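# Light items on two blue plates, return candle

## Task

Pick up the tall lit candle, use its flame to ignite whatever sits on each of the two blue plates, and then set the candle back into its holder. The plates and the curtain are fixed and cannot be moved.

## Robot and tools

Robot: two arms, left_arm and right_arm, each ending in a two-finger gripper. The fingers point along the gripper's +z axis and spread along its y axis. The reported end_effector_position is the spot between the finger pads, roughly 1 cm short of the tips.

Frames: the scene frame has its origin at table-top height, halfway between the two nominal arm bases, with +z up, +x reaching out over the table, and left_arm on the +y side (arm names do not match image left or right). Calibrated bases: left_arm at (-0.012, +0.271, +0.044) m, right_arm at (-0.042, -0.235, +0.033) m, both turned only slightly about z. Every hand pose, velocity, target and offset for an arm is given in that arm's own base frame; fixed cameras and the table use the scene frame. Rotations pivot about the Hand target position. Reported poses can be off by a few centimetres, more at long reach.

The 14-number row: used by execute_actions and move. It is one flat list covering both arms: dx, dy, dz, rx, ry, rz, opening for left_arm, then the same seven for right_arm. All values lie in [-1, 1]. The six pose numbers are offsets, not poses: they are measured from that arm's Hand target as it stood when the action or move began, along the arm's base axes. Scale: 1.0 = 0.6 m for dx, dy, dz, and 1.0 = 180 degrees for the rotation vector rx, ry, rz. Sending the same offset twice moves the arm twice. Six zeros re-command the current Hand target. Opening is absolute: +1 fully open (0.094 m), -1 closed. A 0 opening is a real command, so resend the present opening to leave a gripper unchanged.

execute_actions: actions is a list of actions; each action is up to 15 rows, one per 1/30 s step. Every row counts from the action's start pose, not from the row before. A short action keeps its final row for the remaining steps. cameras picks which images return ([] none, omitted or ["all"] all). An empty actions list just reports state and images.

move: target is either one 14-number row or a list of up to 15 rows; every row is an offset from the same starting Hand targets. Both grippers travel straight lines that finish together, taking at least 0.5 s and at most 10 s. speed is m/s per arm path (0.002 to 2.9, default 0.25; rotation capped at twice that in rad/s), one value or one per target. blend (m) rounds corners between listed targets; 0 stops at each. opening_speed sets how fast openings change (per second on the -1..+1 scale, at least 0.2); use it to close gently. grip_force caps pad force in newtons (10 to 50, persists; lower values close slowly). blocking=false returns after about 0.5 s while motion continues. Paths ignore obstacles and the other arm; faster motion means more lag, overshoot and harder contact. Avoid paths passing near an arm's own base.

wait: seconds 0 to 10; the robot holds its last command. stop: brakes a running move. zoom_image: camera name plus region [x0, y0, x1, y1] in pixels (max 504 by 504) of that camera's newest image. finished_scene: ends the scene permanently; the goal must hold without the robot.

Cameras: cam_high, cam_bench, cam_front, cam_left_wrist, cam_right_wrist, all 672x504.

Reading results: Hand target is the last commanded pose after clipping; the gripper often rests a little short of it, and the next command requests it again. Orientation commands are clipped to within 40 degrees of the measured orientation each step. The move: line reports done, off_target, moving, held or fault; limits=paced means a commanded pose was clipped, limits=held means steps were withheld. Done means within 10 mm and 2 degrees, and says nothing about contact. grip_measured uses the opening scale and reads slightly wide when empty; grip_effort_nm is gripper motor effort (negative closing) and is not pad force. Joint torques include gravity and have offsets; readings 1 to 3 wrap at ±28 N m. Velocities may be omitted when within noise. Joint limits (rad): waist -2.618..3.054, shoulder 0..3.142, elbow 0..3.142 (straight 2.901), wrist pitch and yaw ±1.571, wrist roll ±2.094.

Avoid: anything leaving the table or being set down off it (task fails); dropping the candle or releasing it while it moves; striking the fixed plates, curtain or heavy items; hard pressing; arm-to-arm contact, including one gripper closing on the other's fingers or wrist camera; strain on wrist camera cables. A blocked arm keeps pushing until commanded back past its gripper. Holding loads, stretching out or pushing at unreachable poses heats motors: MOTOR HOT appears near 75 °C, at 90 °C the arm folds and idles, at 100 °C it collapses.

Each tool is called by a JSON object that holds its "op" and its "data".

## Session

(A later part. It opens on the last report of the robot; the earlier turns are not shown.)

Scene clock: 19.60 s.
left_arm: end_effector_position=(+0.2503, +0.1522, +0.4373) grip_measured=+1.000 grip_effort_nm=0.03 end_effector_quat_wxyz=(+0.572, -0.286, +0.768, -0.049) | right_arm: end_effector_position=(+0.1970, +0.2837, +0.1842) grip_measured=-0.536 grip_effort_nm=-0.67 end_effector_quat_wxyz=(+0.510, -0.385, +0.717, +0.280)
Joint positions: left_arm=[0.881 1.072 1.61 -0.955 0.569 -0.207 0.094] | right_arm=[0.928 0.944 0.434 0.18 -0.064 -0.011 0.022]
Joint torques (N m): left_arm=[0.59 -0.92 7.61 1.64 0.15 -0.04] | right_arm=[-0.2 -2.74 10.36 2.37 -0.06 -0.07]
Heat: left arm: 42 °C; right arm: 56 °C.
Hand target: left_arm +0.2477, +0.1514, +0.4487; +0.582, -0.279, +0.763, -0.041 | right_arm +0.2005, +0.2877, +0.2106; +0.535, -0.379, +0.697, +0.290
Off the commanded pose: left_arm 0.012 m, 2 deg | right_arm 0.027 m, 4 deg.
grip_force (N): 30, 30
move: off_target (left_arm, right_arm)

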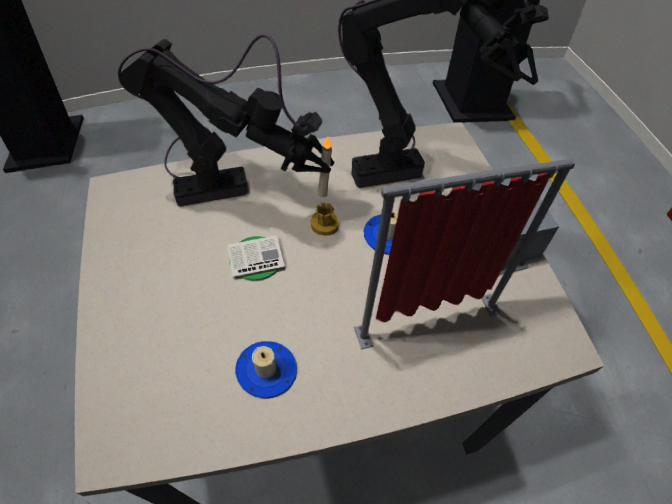

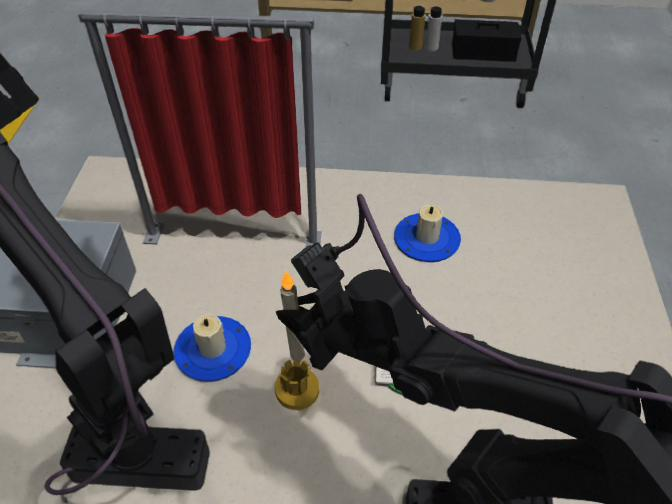

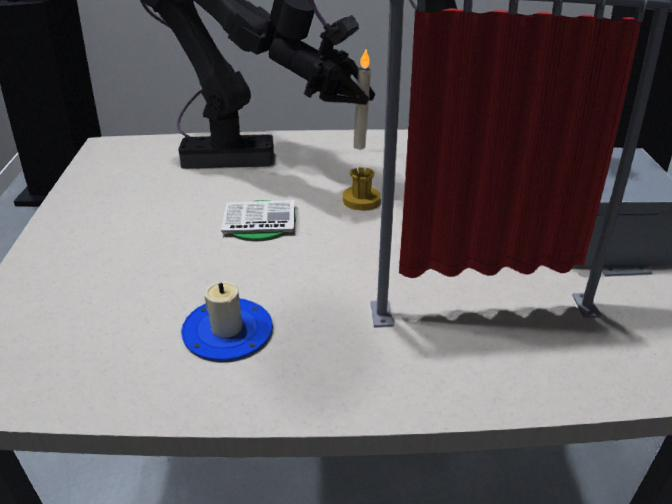

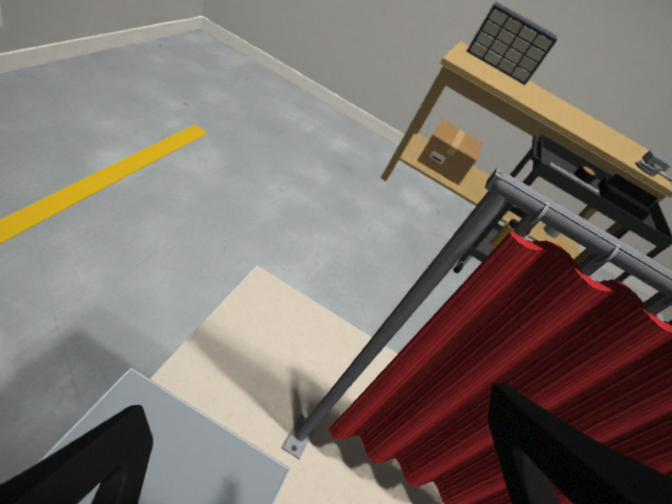

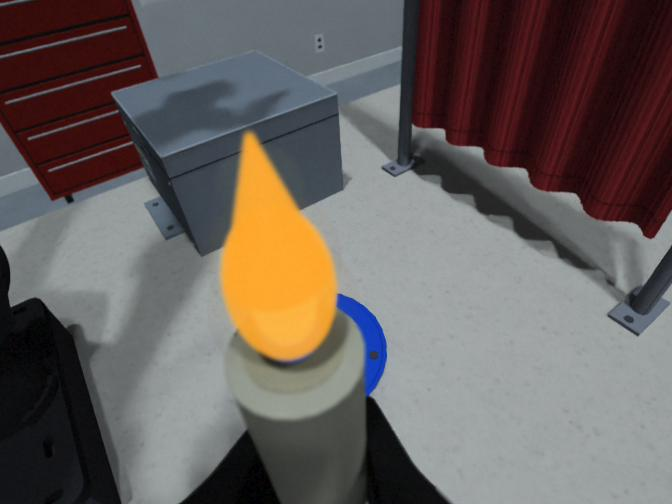

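{"op": "move", "data": {"target": [0,0,0,0,0,0,1,0.2075,0.215,-0.1,-0.307,-0.353,0.192,-0.8], "speed": 0.2}}

{"op": "zoom_image", "data": {"camera": "cam_bench", "region": [150, 230, 400, 420]}}

Scene clock: 26.27 s.
left_arm: end_effector_position=(+0.2503, +0.1522, +0.4373) grip_measured=+1.000 grip_effort_nm=0.02 end_effector_quat_wxyz=(+0.572, -0.286, +0.768, -0.049) | right_arm: end_effector_position=(+0.3226, +0.4045, +0.1403) grip_measured=-0.536 grip_effort_nm=-0.67 end_effector_quat_wxyz=(-0.467, +0.835, -0.254, +0.142)
Joint positions: left_arm=[0.881 1.072 1.61 -0.955 0.569 -0.207 0.094] | right_arm=[0.86 1.782 1.113 0.116 -0.103 -1.634 0.022]
Joint velocities: left_arm=[-0.012 0.002 0.002 -0.022 -0.154 -0.007 0] | right_arm=[within noise]
Joint torques (N m): left_arm=[0.61 -0.92 7.61 1.64 0.15 -0.03] | right_arm=[0.88 -7.16 10.43 2.08 -0.11 0.05]
Heat: left arm: 43 °C; right arm: 58 °C.
Hand target: left_arm +0.2477, +0.1514, +0.4487; +0.582, -0.279, +0.763, -0.041 | right_arm +0.3250, +0.4166, +0.1507; -0.480, +0.830, -0.245, +0.142
Off the commanded pose: left_arm 0.012 m, 2 deg | right_arm 0.016 m, 2 deg.
grip_force (N): 30, 30
move: off_target (left_arm, right_arm)

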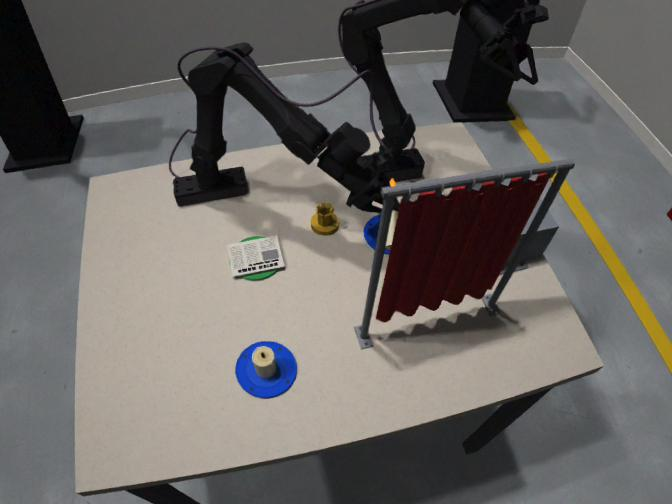

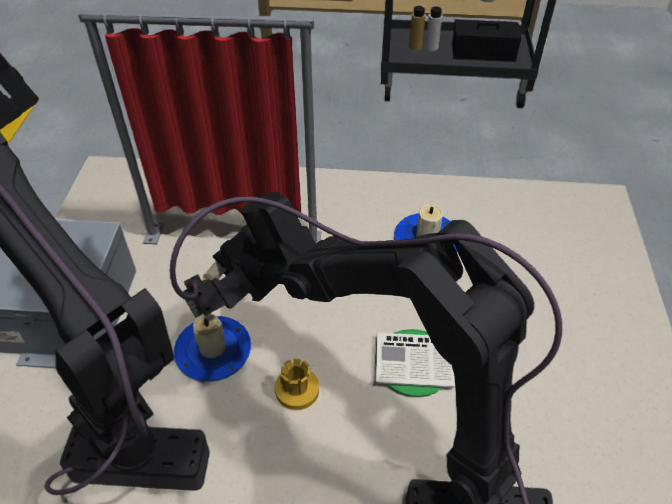

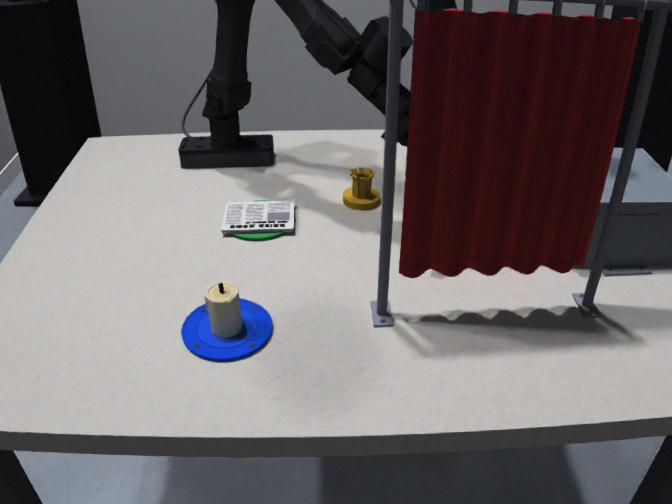

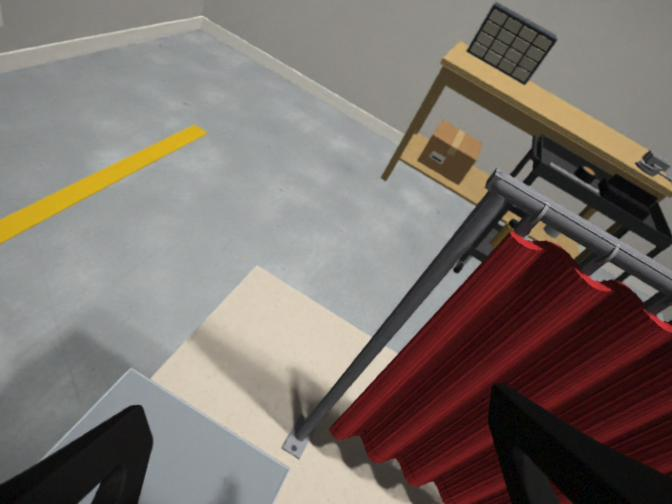

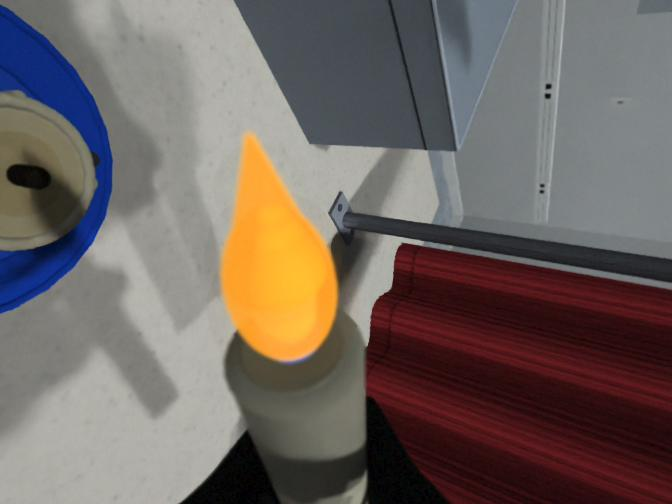

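Scaled by 2.016 from the camera's 672x504 image, which has a finer 960x720 frame.

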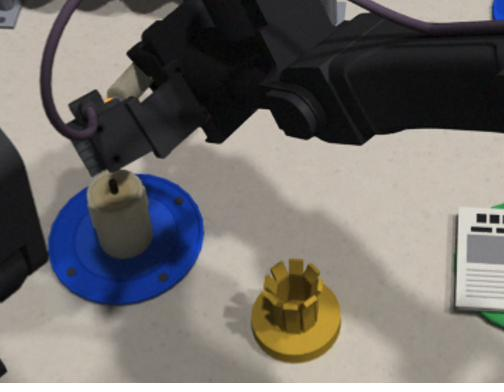

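{"op": "move", "data": {"target": [0,0,0,0,0,0,1,0.0,0.002,-0.1,0,0,0,-0.8], "speed": 0.12, "cameras": ["cam_bench","cam_high","cam_right_wrist"]}}

{"op": "zoom_image", "data": {"camera": "cam_bench", "region": [150, 270, 300, 400]}}

{"op": "zoom_image", "data": {"camera": "cam_high", "region": [320, 150, 450, 270]}}

Scene clock: 28.27 s.
left_arm: end_effector_position=(+0.2503, +0.1522, +0.4373) grip_measured=+1.000 grip_effort_nm=0.03 end_effector_quat_wxyz=(+0.572, -0.286, +0.768, -0.049) | right_arm: end_effector_position=(+0.3274, +0.4128, +0.0923) grip_measured=-0.536 grip_effort_nm=-0.67 end_effector_quat_wxyz=(-0.472, +0.833, -0.251, +0.144)
Joint positions: left_arm=[0.881 1.072 1.61 -0.955 0.569 -0.207 0.094] | right_arm=[0.864 1.908 1.048 0.319 -0.101 -1.635 0.022]
Joint torques (N m): left_arm=[0.61 -0.92 7.6 1.64 0.15 -0.04] | right_arm=[0.72 -8.09 6.16 2.42 -0.11 0.03]
Heat: left arm: 43 °C; right arm: 58 °C.
Hand target: left_arm +0.2477, +0.1514, +0.4487; +0.582, -0.279, +0.763, -0.041 | right_arm +0.3251, +0.4179, +0.0906; -0.480, +0.830, -0.245, +0.142
Off the commanded pose: left_arm 0.012 m, 2 deg | right_arm 0.006 m, 1 deg.
grip_force (N): 30, 30
move: off_target (left_arm)
Images, in order (width x height): cam_high 672x504, cam_bench 672x504, cam_right_wrist 672x504.

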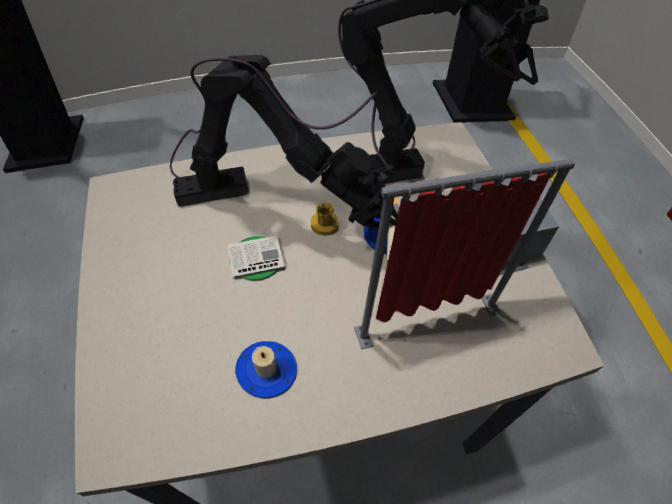

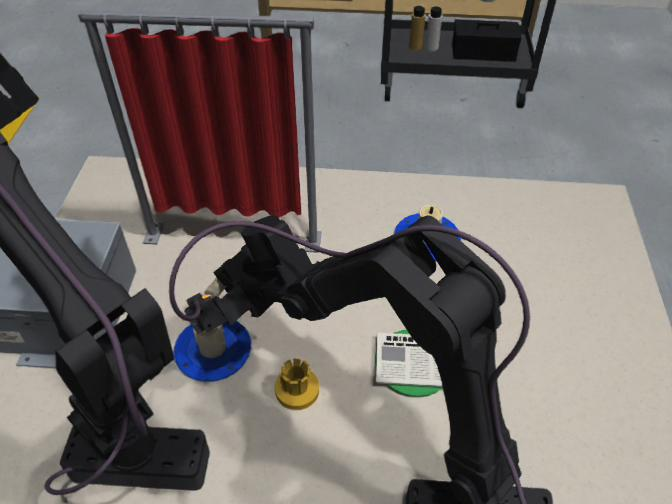

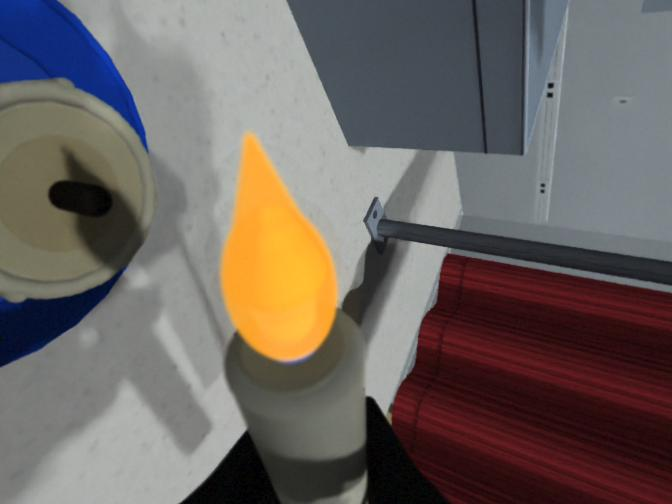

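Scaled by 3.360 from the camera's 672x504 image, which has a finer 960x720 frame.

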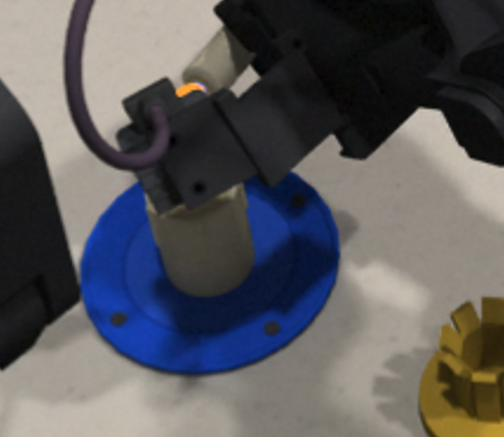

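Scaled by 3.877 from the camera's 672x504 image, which has a finer 960x720 frame.

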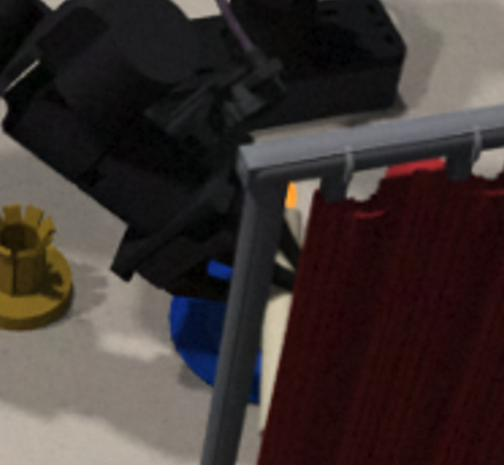

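{"op": "move", "data": {"target": [0,0,0,0,0,0,1,-0.007,-0.002,-0.062,0,0,0,-0.8], "speed": 0.08, "cameras": ["cam_bench","cam_high","cam_right_wrist"]}}

{"op": "zoom_image", "data": {"camera": "cam_bench", "region": [150, 270, 300, 400]}}

Scene clock: 30.37 s.
left_arm: end_effector_position=(+0.2503, +0.1522, +0.4373) grip_measured=+1.000 grip_effort_nm=0.03 end_effector_quat_wxyz=(+0.572, -0.286, +0.768, -0.049) | right_arm: end_effector_position=(+0.3242, +0.4127, +0.0574) grip_measured=-0.536 grip_effort_nm=-0.67 end_effector_quat_wxyz=(-0.474, +0.832, -0.249, +0.146)
Joint positions: left_arm=[0.881 1.072 1.61 -0.955 0.569 -0.207 0.094] | right_arm=[0.87 1.991 0.987 0.467 -0.096 -1.635 0.022]
Joint torques (N m): left_arm=[0.61 -0.92 7.61 1.64 0.15 -0.03] | right_arm=[0.8 -8.06 5.46 2.45 -0.09 0.07]
Heat: left arm: 43 °C; right arm: 57 °C.
Hand target: left_arm +0.2477, +0.1514, +0.4487; +0.582, -0.279, +0.763, -0.041 | right_arm +0.3207, +0.4167, +0.0533; -0.480, +0.831, -0.245, +0.142
Off the commanded pose: left_arm 0.012 m, 2 deg | right_arm 0.007 m, 1 deg.
grip_force (N): 30, 30
move: off_target (left_arm)
Images, in order (width x height): cam_high 672x504, cam_bench 672x504, cam_right_wrist 672x504.

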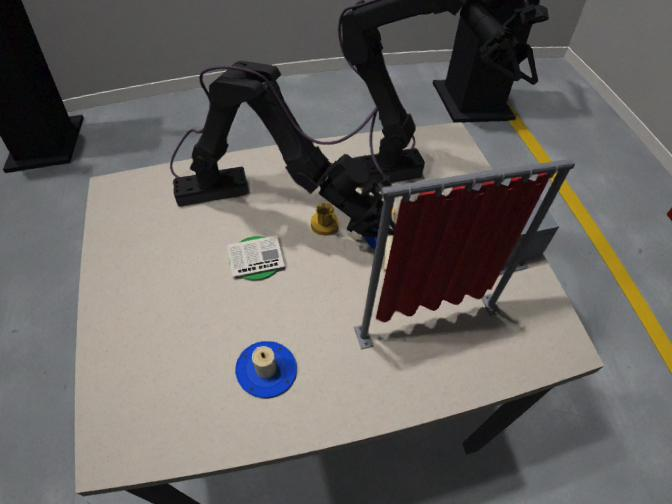

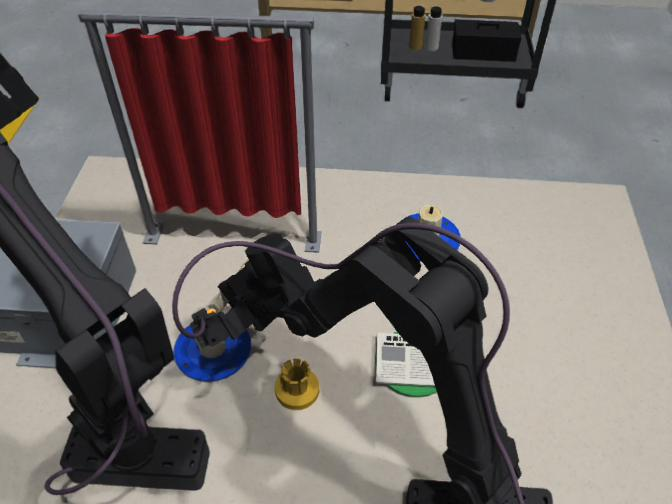

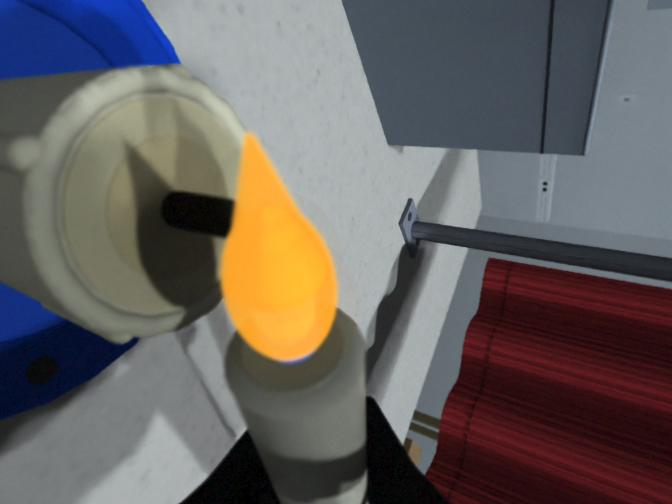

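Scaled by 3.360 from the camera's 672x504 image, which has a finer 960x720 frame.

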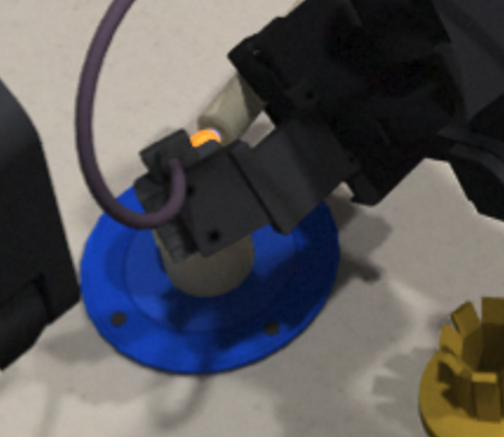

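{"op": "move", "data": {"target": [0,0,0,0,0,0,1,0.004,0.006,-0.019,0,0,0,-0.8], "speed": 0.05, "cameras": ["cam_bench","cam_high","cam_right_wrist"]}}

{"op": "zoom_image", "data": {"camera": "cam_bench", "region": [150, 270, 300, 400]}}

Scene clock: 31.60 s.
left_arm: end_effector_position=(+0.2503, +0.1522, +0.4373) grip_measured=+1.000 grip_effort_nm=0.03 end_effector_quat_wxyz=(+0.572, -0.286, +0.768, -0.049) | right_arm: end_effector_position=(+0.3264, +0.4144, +0.0483) grip_measured=-0.536 grip_effort_nm=-0.67 end_effector_quat_wxyz=(-0.475, +0.831, -0.249, +0.148)
Joint positions: left_arm=[0.881 1.072 1.61 -0.955 0.569 -0.207 0.094] | right_arm=[0.87 2.025 0.987 0.506 -0.093 -1.635 0.022]
Joint torques (N m): left_arm=[0.61 -0.92 7.6 1.64 0.15 -0.04] | right_arm=[0.91 -7.49 6.04 2.42 -0.11 0.08]
Heat: left arm: 43 °C; right arm: 57 °C.
Hand target: left_arm +0.2477, +0.1514, +0.4487; +0.582, -0.279, +0.763, -0.041 | right_arm +0.3232, +0.4203, +0.0420; -0.480, +0.830, -0.245, +0.142
Off the commanded pose: left_arm 0.012 m, 2 deg | right_arm 0.009 m, 1 deg.
grip_force (N): 30, 30
move: off_target (left_arm)
Images, in order (width x height): cam_high 672x504, cam_bench 672x504, cam_right_wrist 672x504.

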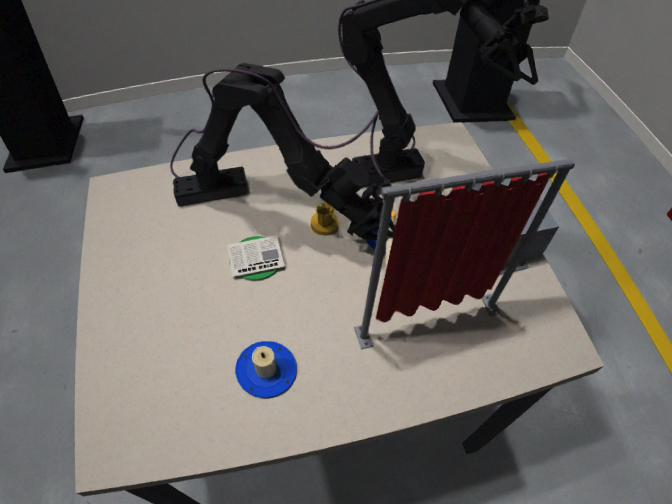

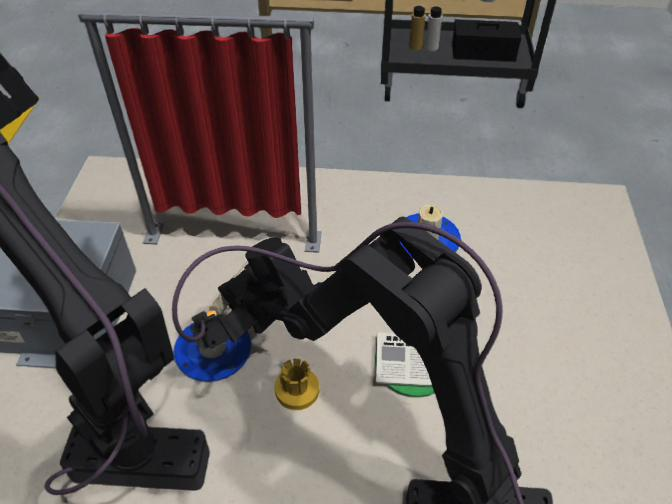

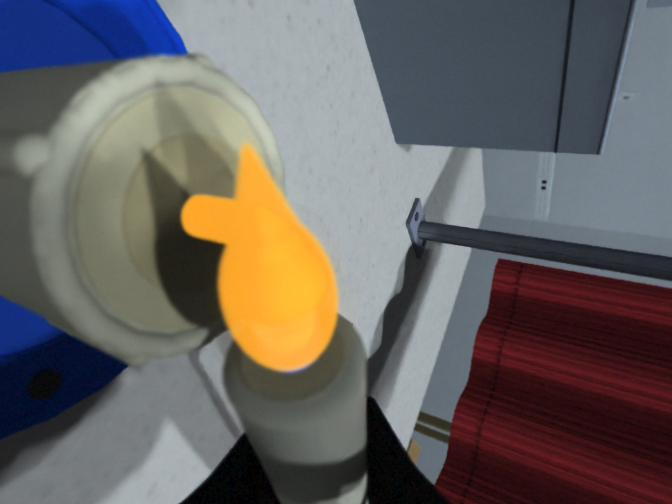

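Scaled by 3.360 from the camera's 672x504 image, which has a finer 960x720 frame.

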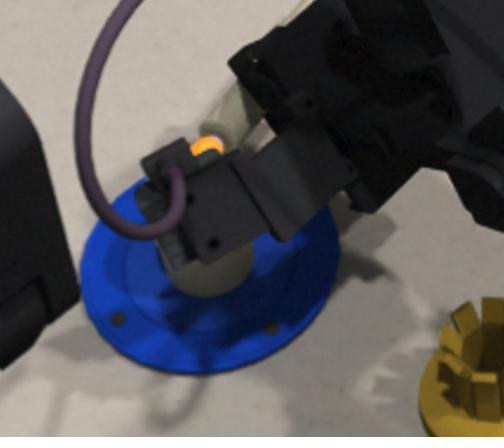

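{"op": "move", "data": {"target": [0,0,0,0,0,0,1,0.003,-0.008,0.2,0,0,0,-0.8], "speed": 0.2}}

{"op": "zoom_image", "data": {"camera": "cam_bench", "region": [150, 200, 350, 400]}}

Scene clock: 33.23 s.
left_arm: end_effector_position=(+0.2503, +0.1522, +0.4373) grip_measured=+1.000 grip_effort_nm=0.03 end_effector_quat_wxyz=(+0.572, -0.286, +0.768, -0.049) | right_arm: end_effector_position=(+0.3226, +0.4101, +0.1351) grip_measured=-0.536 grip_effort_nm=-0.67 end_effector_quat_wxyz=(-0.454, +0.843, -0.254, +0.139)
Joint positions: left_arm=[0.881 1.072 1.61 -0.955 0.569 -0.207 0.094] | right_arm=[0.87 1.81 1.153 0.073 -0.093 -1.636 0.022]
Joint torques (N m): left_arm=[0.61 -0.94 7.61 1.64 0.15 -0.04] | right_arm=[-0.27 -11.11 9.14 2.05 -0.21 0.02]
Heat: left arm: 43 °C; right arm: 57 °C.
Hand target: left_arm +0.2477, +0.1514, +0.4487; +0.582, -0.279, +0.763, -0.041 | right_arm +0.3250, +0.4156, +0.1620; -0.480, +0.830, -0.245, +0.142
Off the commanded pose: left_arm 0.012 m, 2 deg | right_arm 0.028 m, 3 deg.
grip_force (N): 30, 30
move: off_target (left_arm, right_arm)

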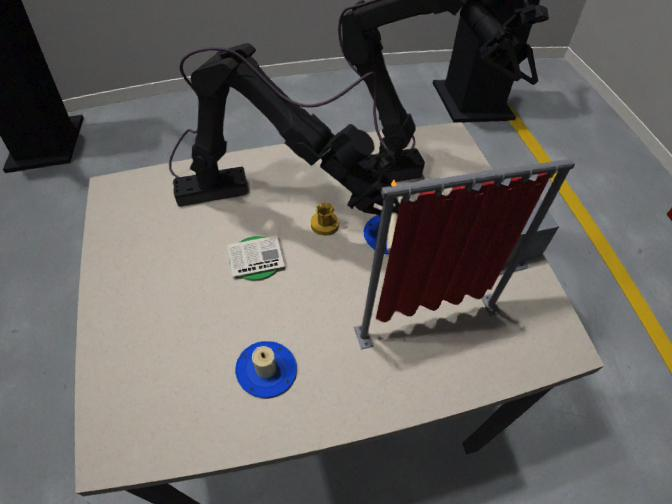

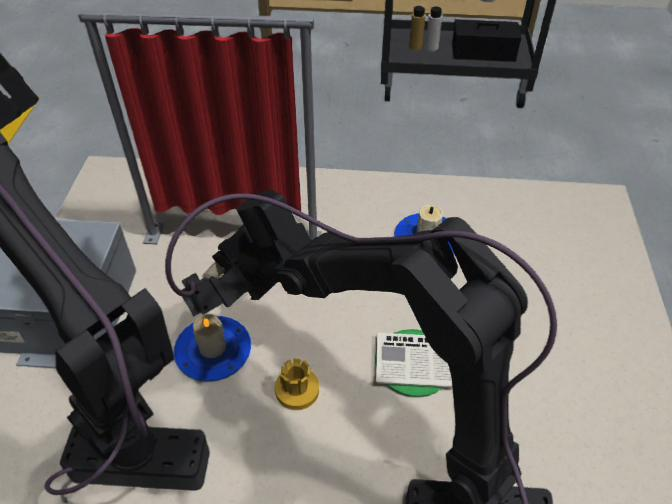

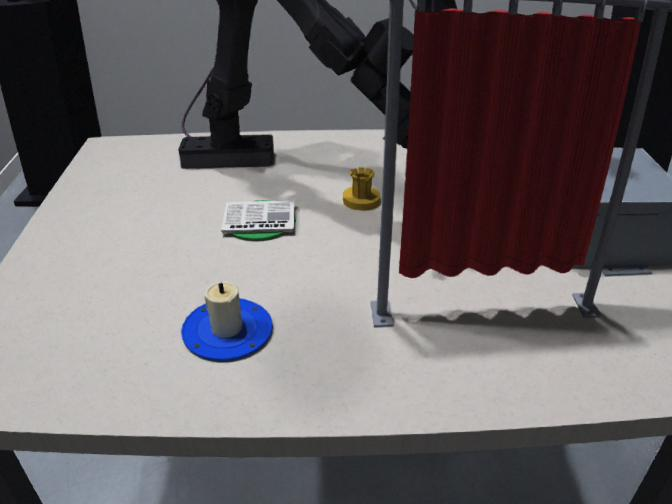

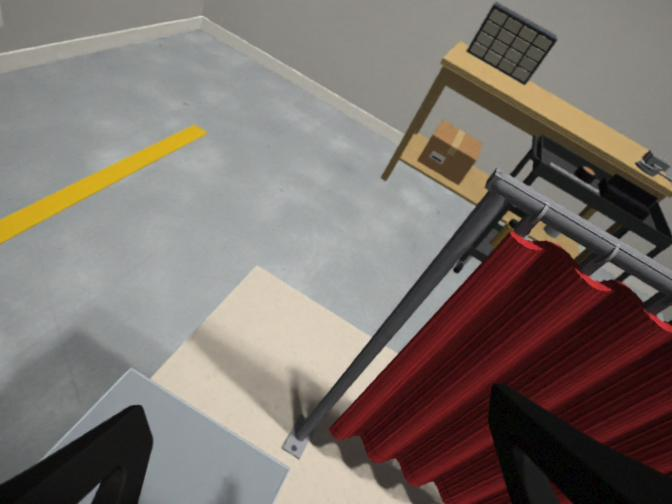

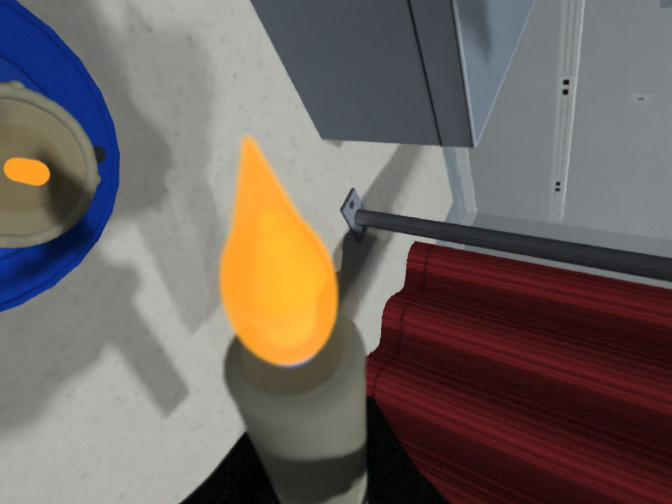

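Scaled by 2.520 from the camera's 672x504 image, which has a finer 960x720 frame.

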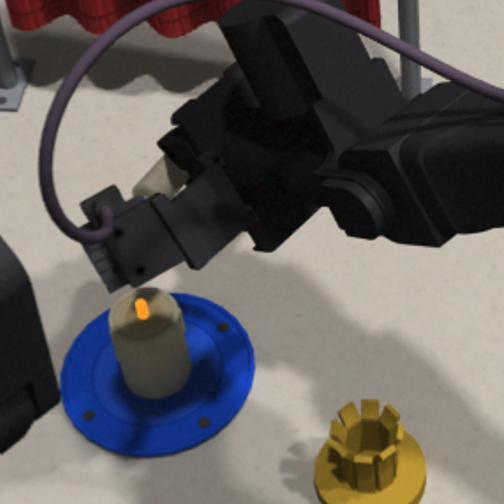

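{"op": "move", "data": {"target": [[0,0,0,0,0,0,1,0.158,-0.426,0.14,0,0,-0.2,-0.8],[0,0,0,0,0,0,1,0.445,-0.70,0.07,0,0,-0.3,-0.8]], "speed": 0.25, "blend": [0.08,0]}}

{"op": "zoom_image", "data": {"camera": "cam_front", "region": [120, 200, 370, 400]}}

Scene clock: 37.23 s.
left_arm: end_effector_position=(+0.2503, +0.1522, +0.4373) grip_measured=+1.000 grip_effort_nm=0.03 end_effector_quat_wxyz=(+0.572, -0.286, +0.768, -0.049) | right_arm: end_effector_position=(+0.5813, -0.0082, +0.1920) grip_measured=-0.536 grip_effort_nm=-0.67 end_effector_quat_wxyz=(-0.347, +0.633, -0.604, +0.338)
Joint positions: left_arm=[0.881 1.072 1.61 -0.955 0.569 -0.207 0.094] | right_arm=[-0.034 1.959 1.568 -0.17 -0.059 -1.618 0.022]
Joint torques (N m): left_arm=[0.61 -0.94 7.6 1.64 0.15 -0.03] | right_arm=[0.25 -9.17 10.89 2.19 -0.17 0.06]
Heat: left arm: 43 °C; right arm: 57 °C.
Hand target: left_arm +0.2477, +0.1514, +0.4487; +0.582, -0.279, +0.763, -0.041 | right_arm +0.5919, -0.0046, +0.2040; -0.363, +0.629, -0.595, +0.344
Off the commanded pose: left_arm 0.012 m, 2 deg | right_arm 0.016 m, 2 deg.
grip_force (N): 30, 30
move: off_target (left_arm, right_arm)

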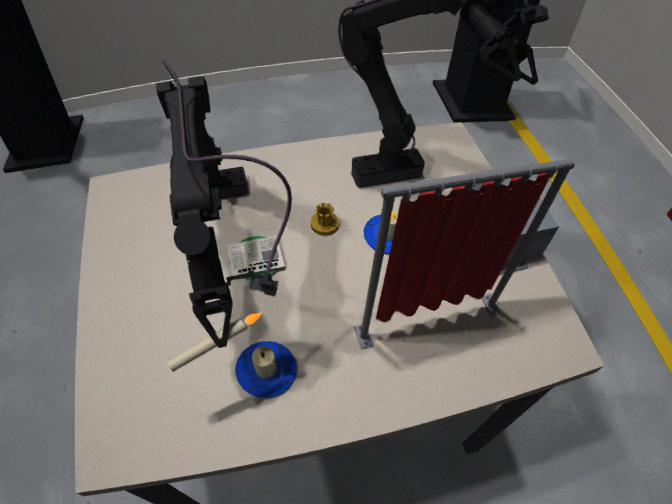

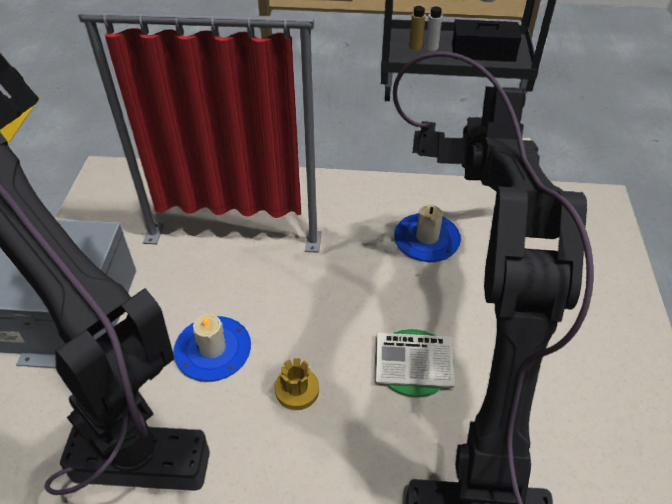

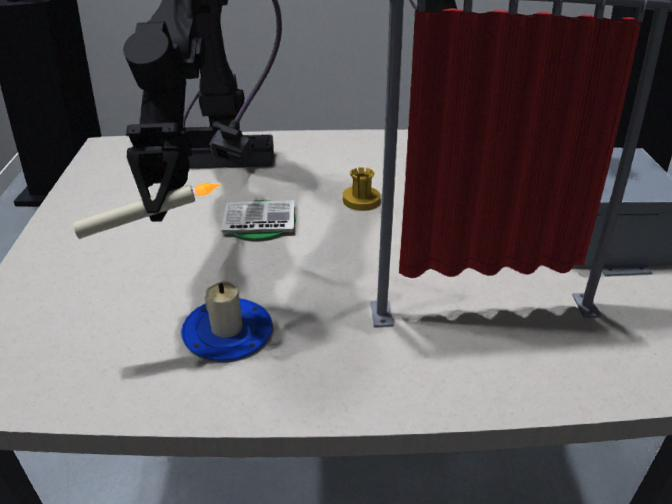

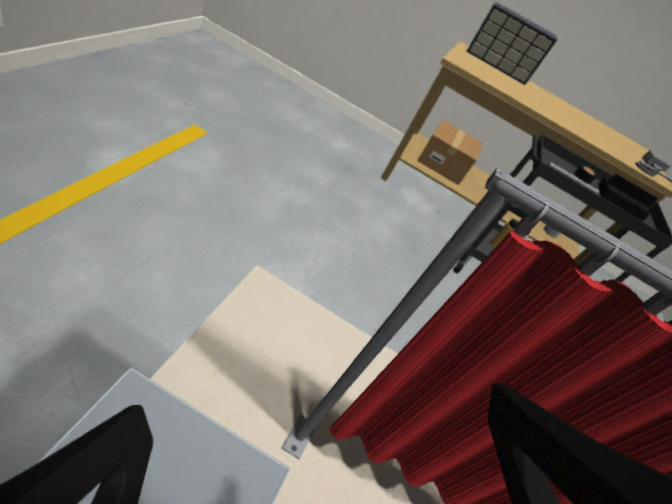

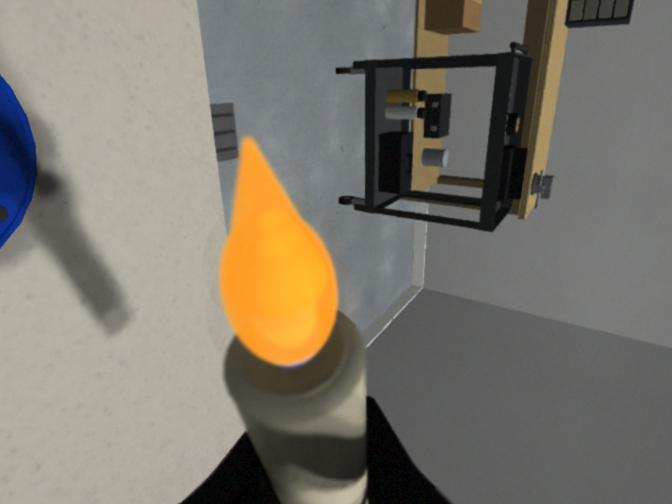

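Scaled by 2.016 from the camera's 672x504 image, which has a finer 960x720 frame.

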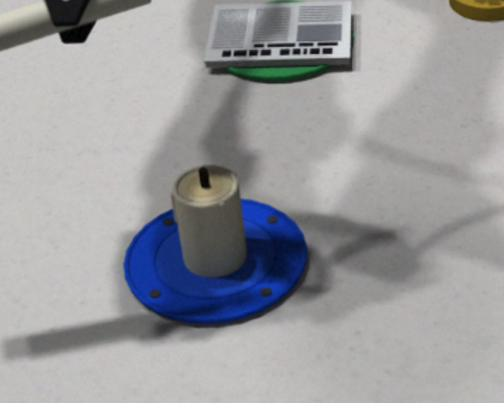

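{"op": "move", "data": {"target": [0,0,0,0,0,0,1,0.0,0.003,-0.1,0,0,0,-0.8], "speed": 0.2, "cameras": ["cam_bench","cam_front","cam_high","cam_right_wrist"]}}

{"op": "zoom_image", "data": {"camera": "cam_front", "region": [120, 200, 370, 400]}}

{"op": "zoom_image", "data": {"camera": "cam_high", "region": [150, 260, 350, 420]}}

Scene clock: 38.77 s.
left_arm: end_effector_position=(+0.2503, +0.1522, +0.4373) grip_measured=+1.000 grip_effort_nm=0.03 end_effector_quat_wxyz=(+0.572, -0.286, +0.768, -0.049) | right_arm: end_effector_position=(+0.5877, -0.0084, +0.1434) grip_measured=-0.536 grip_effort_nm=-0.67 end_effector_quat_wxyz=(-0.351, +0.630, -0.602, +0.343)
Joint positions: left_arm=[0.881 1.072 1.61 -0.955 0.569 -0.207 0.094] | right_arm=[-0.034 2.023 1.449 0.028 -0.059 -1.618 0.022]
Joint torques (N m): left_arm=[0.59 -0.92 7.6 1.64 0.15 -0.03] | right_arm=[0.65 -10.07 7.16 2.42 -0.12 0.08]
Heat: left arm: 43 °C; right arm: 57 °C.
Hand target: left_arm +0.2477, +0.1514, +0.4487; +0.582, -0.279, +0.763, -0.041 | right_arm +0.5920, -0.0028, +0.1440; -0.363, +0.629, -0.595, +0.344
Off the commanded pose: left_arm 0.012 m, 2 deg | right_arm 0.007 m, 2 deg.
grip_force (N): 30, 30
move: off_target (left_arm)
Images, in order (width x height): cam_high 672x504, cam_bench 672x504, cam_front 672x504, cam_right_wrist 672x504.

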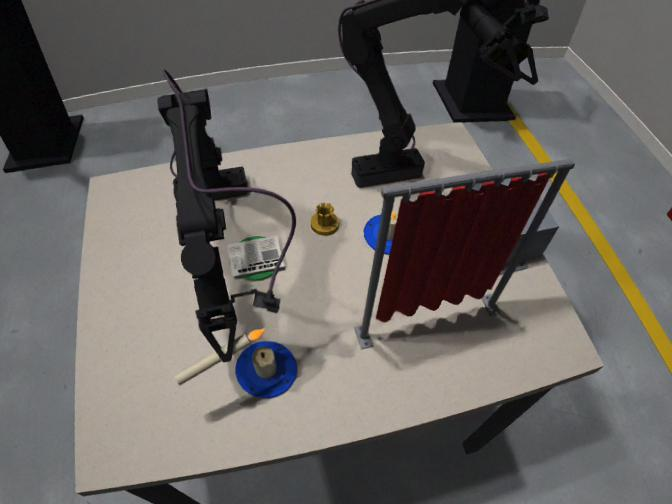

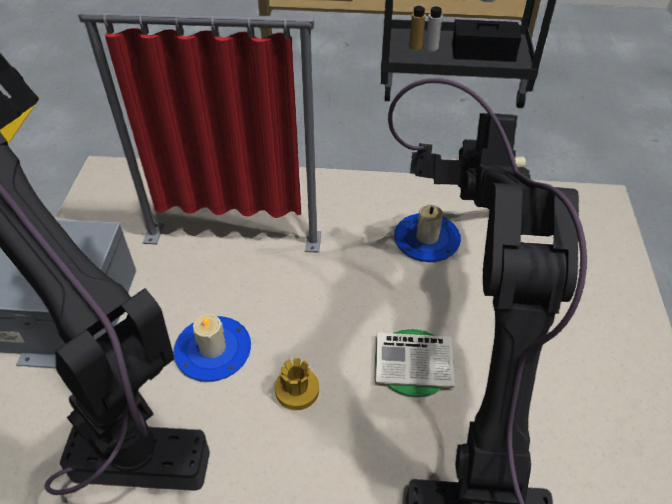

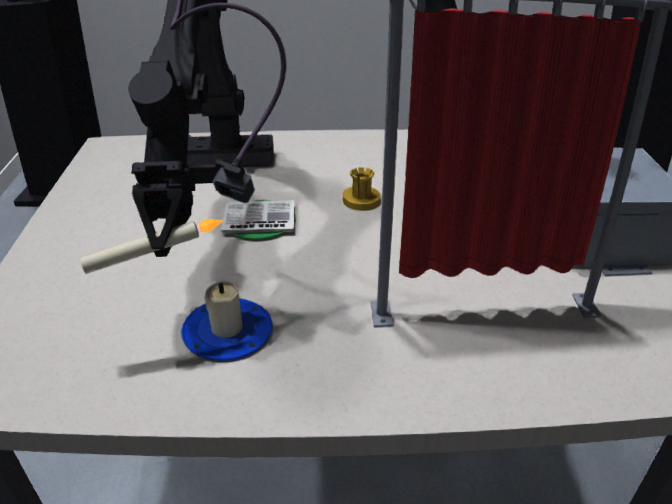

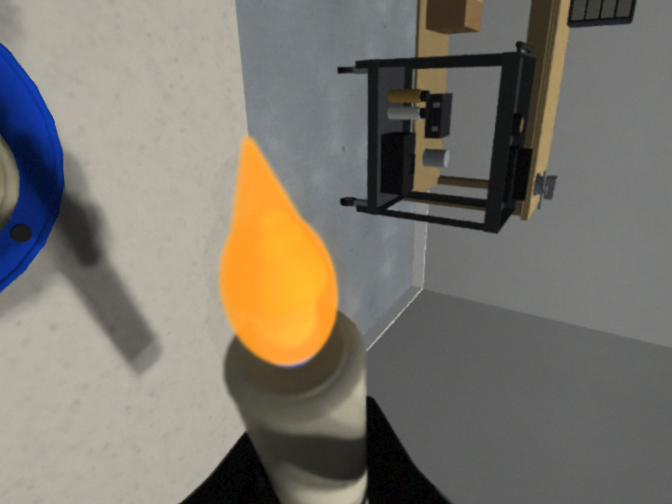

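Scaled by 2.016 from the camera's 672x504 image, which has a finer 960x720 frame.

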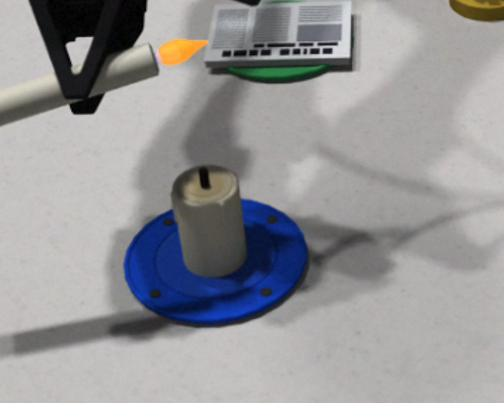

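Scaled by 2.520 from the camera's 672x504 image, which has a finer 960x720 frame.

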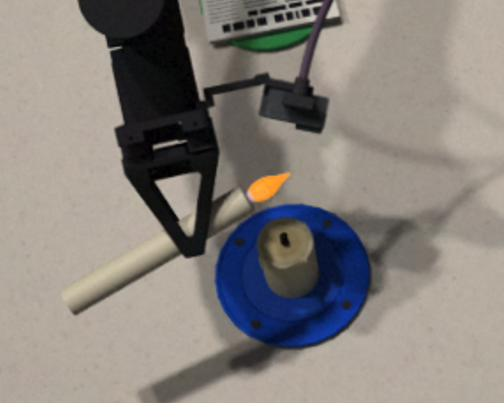

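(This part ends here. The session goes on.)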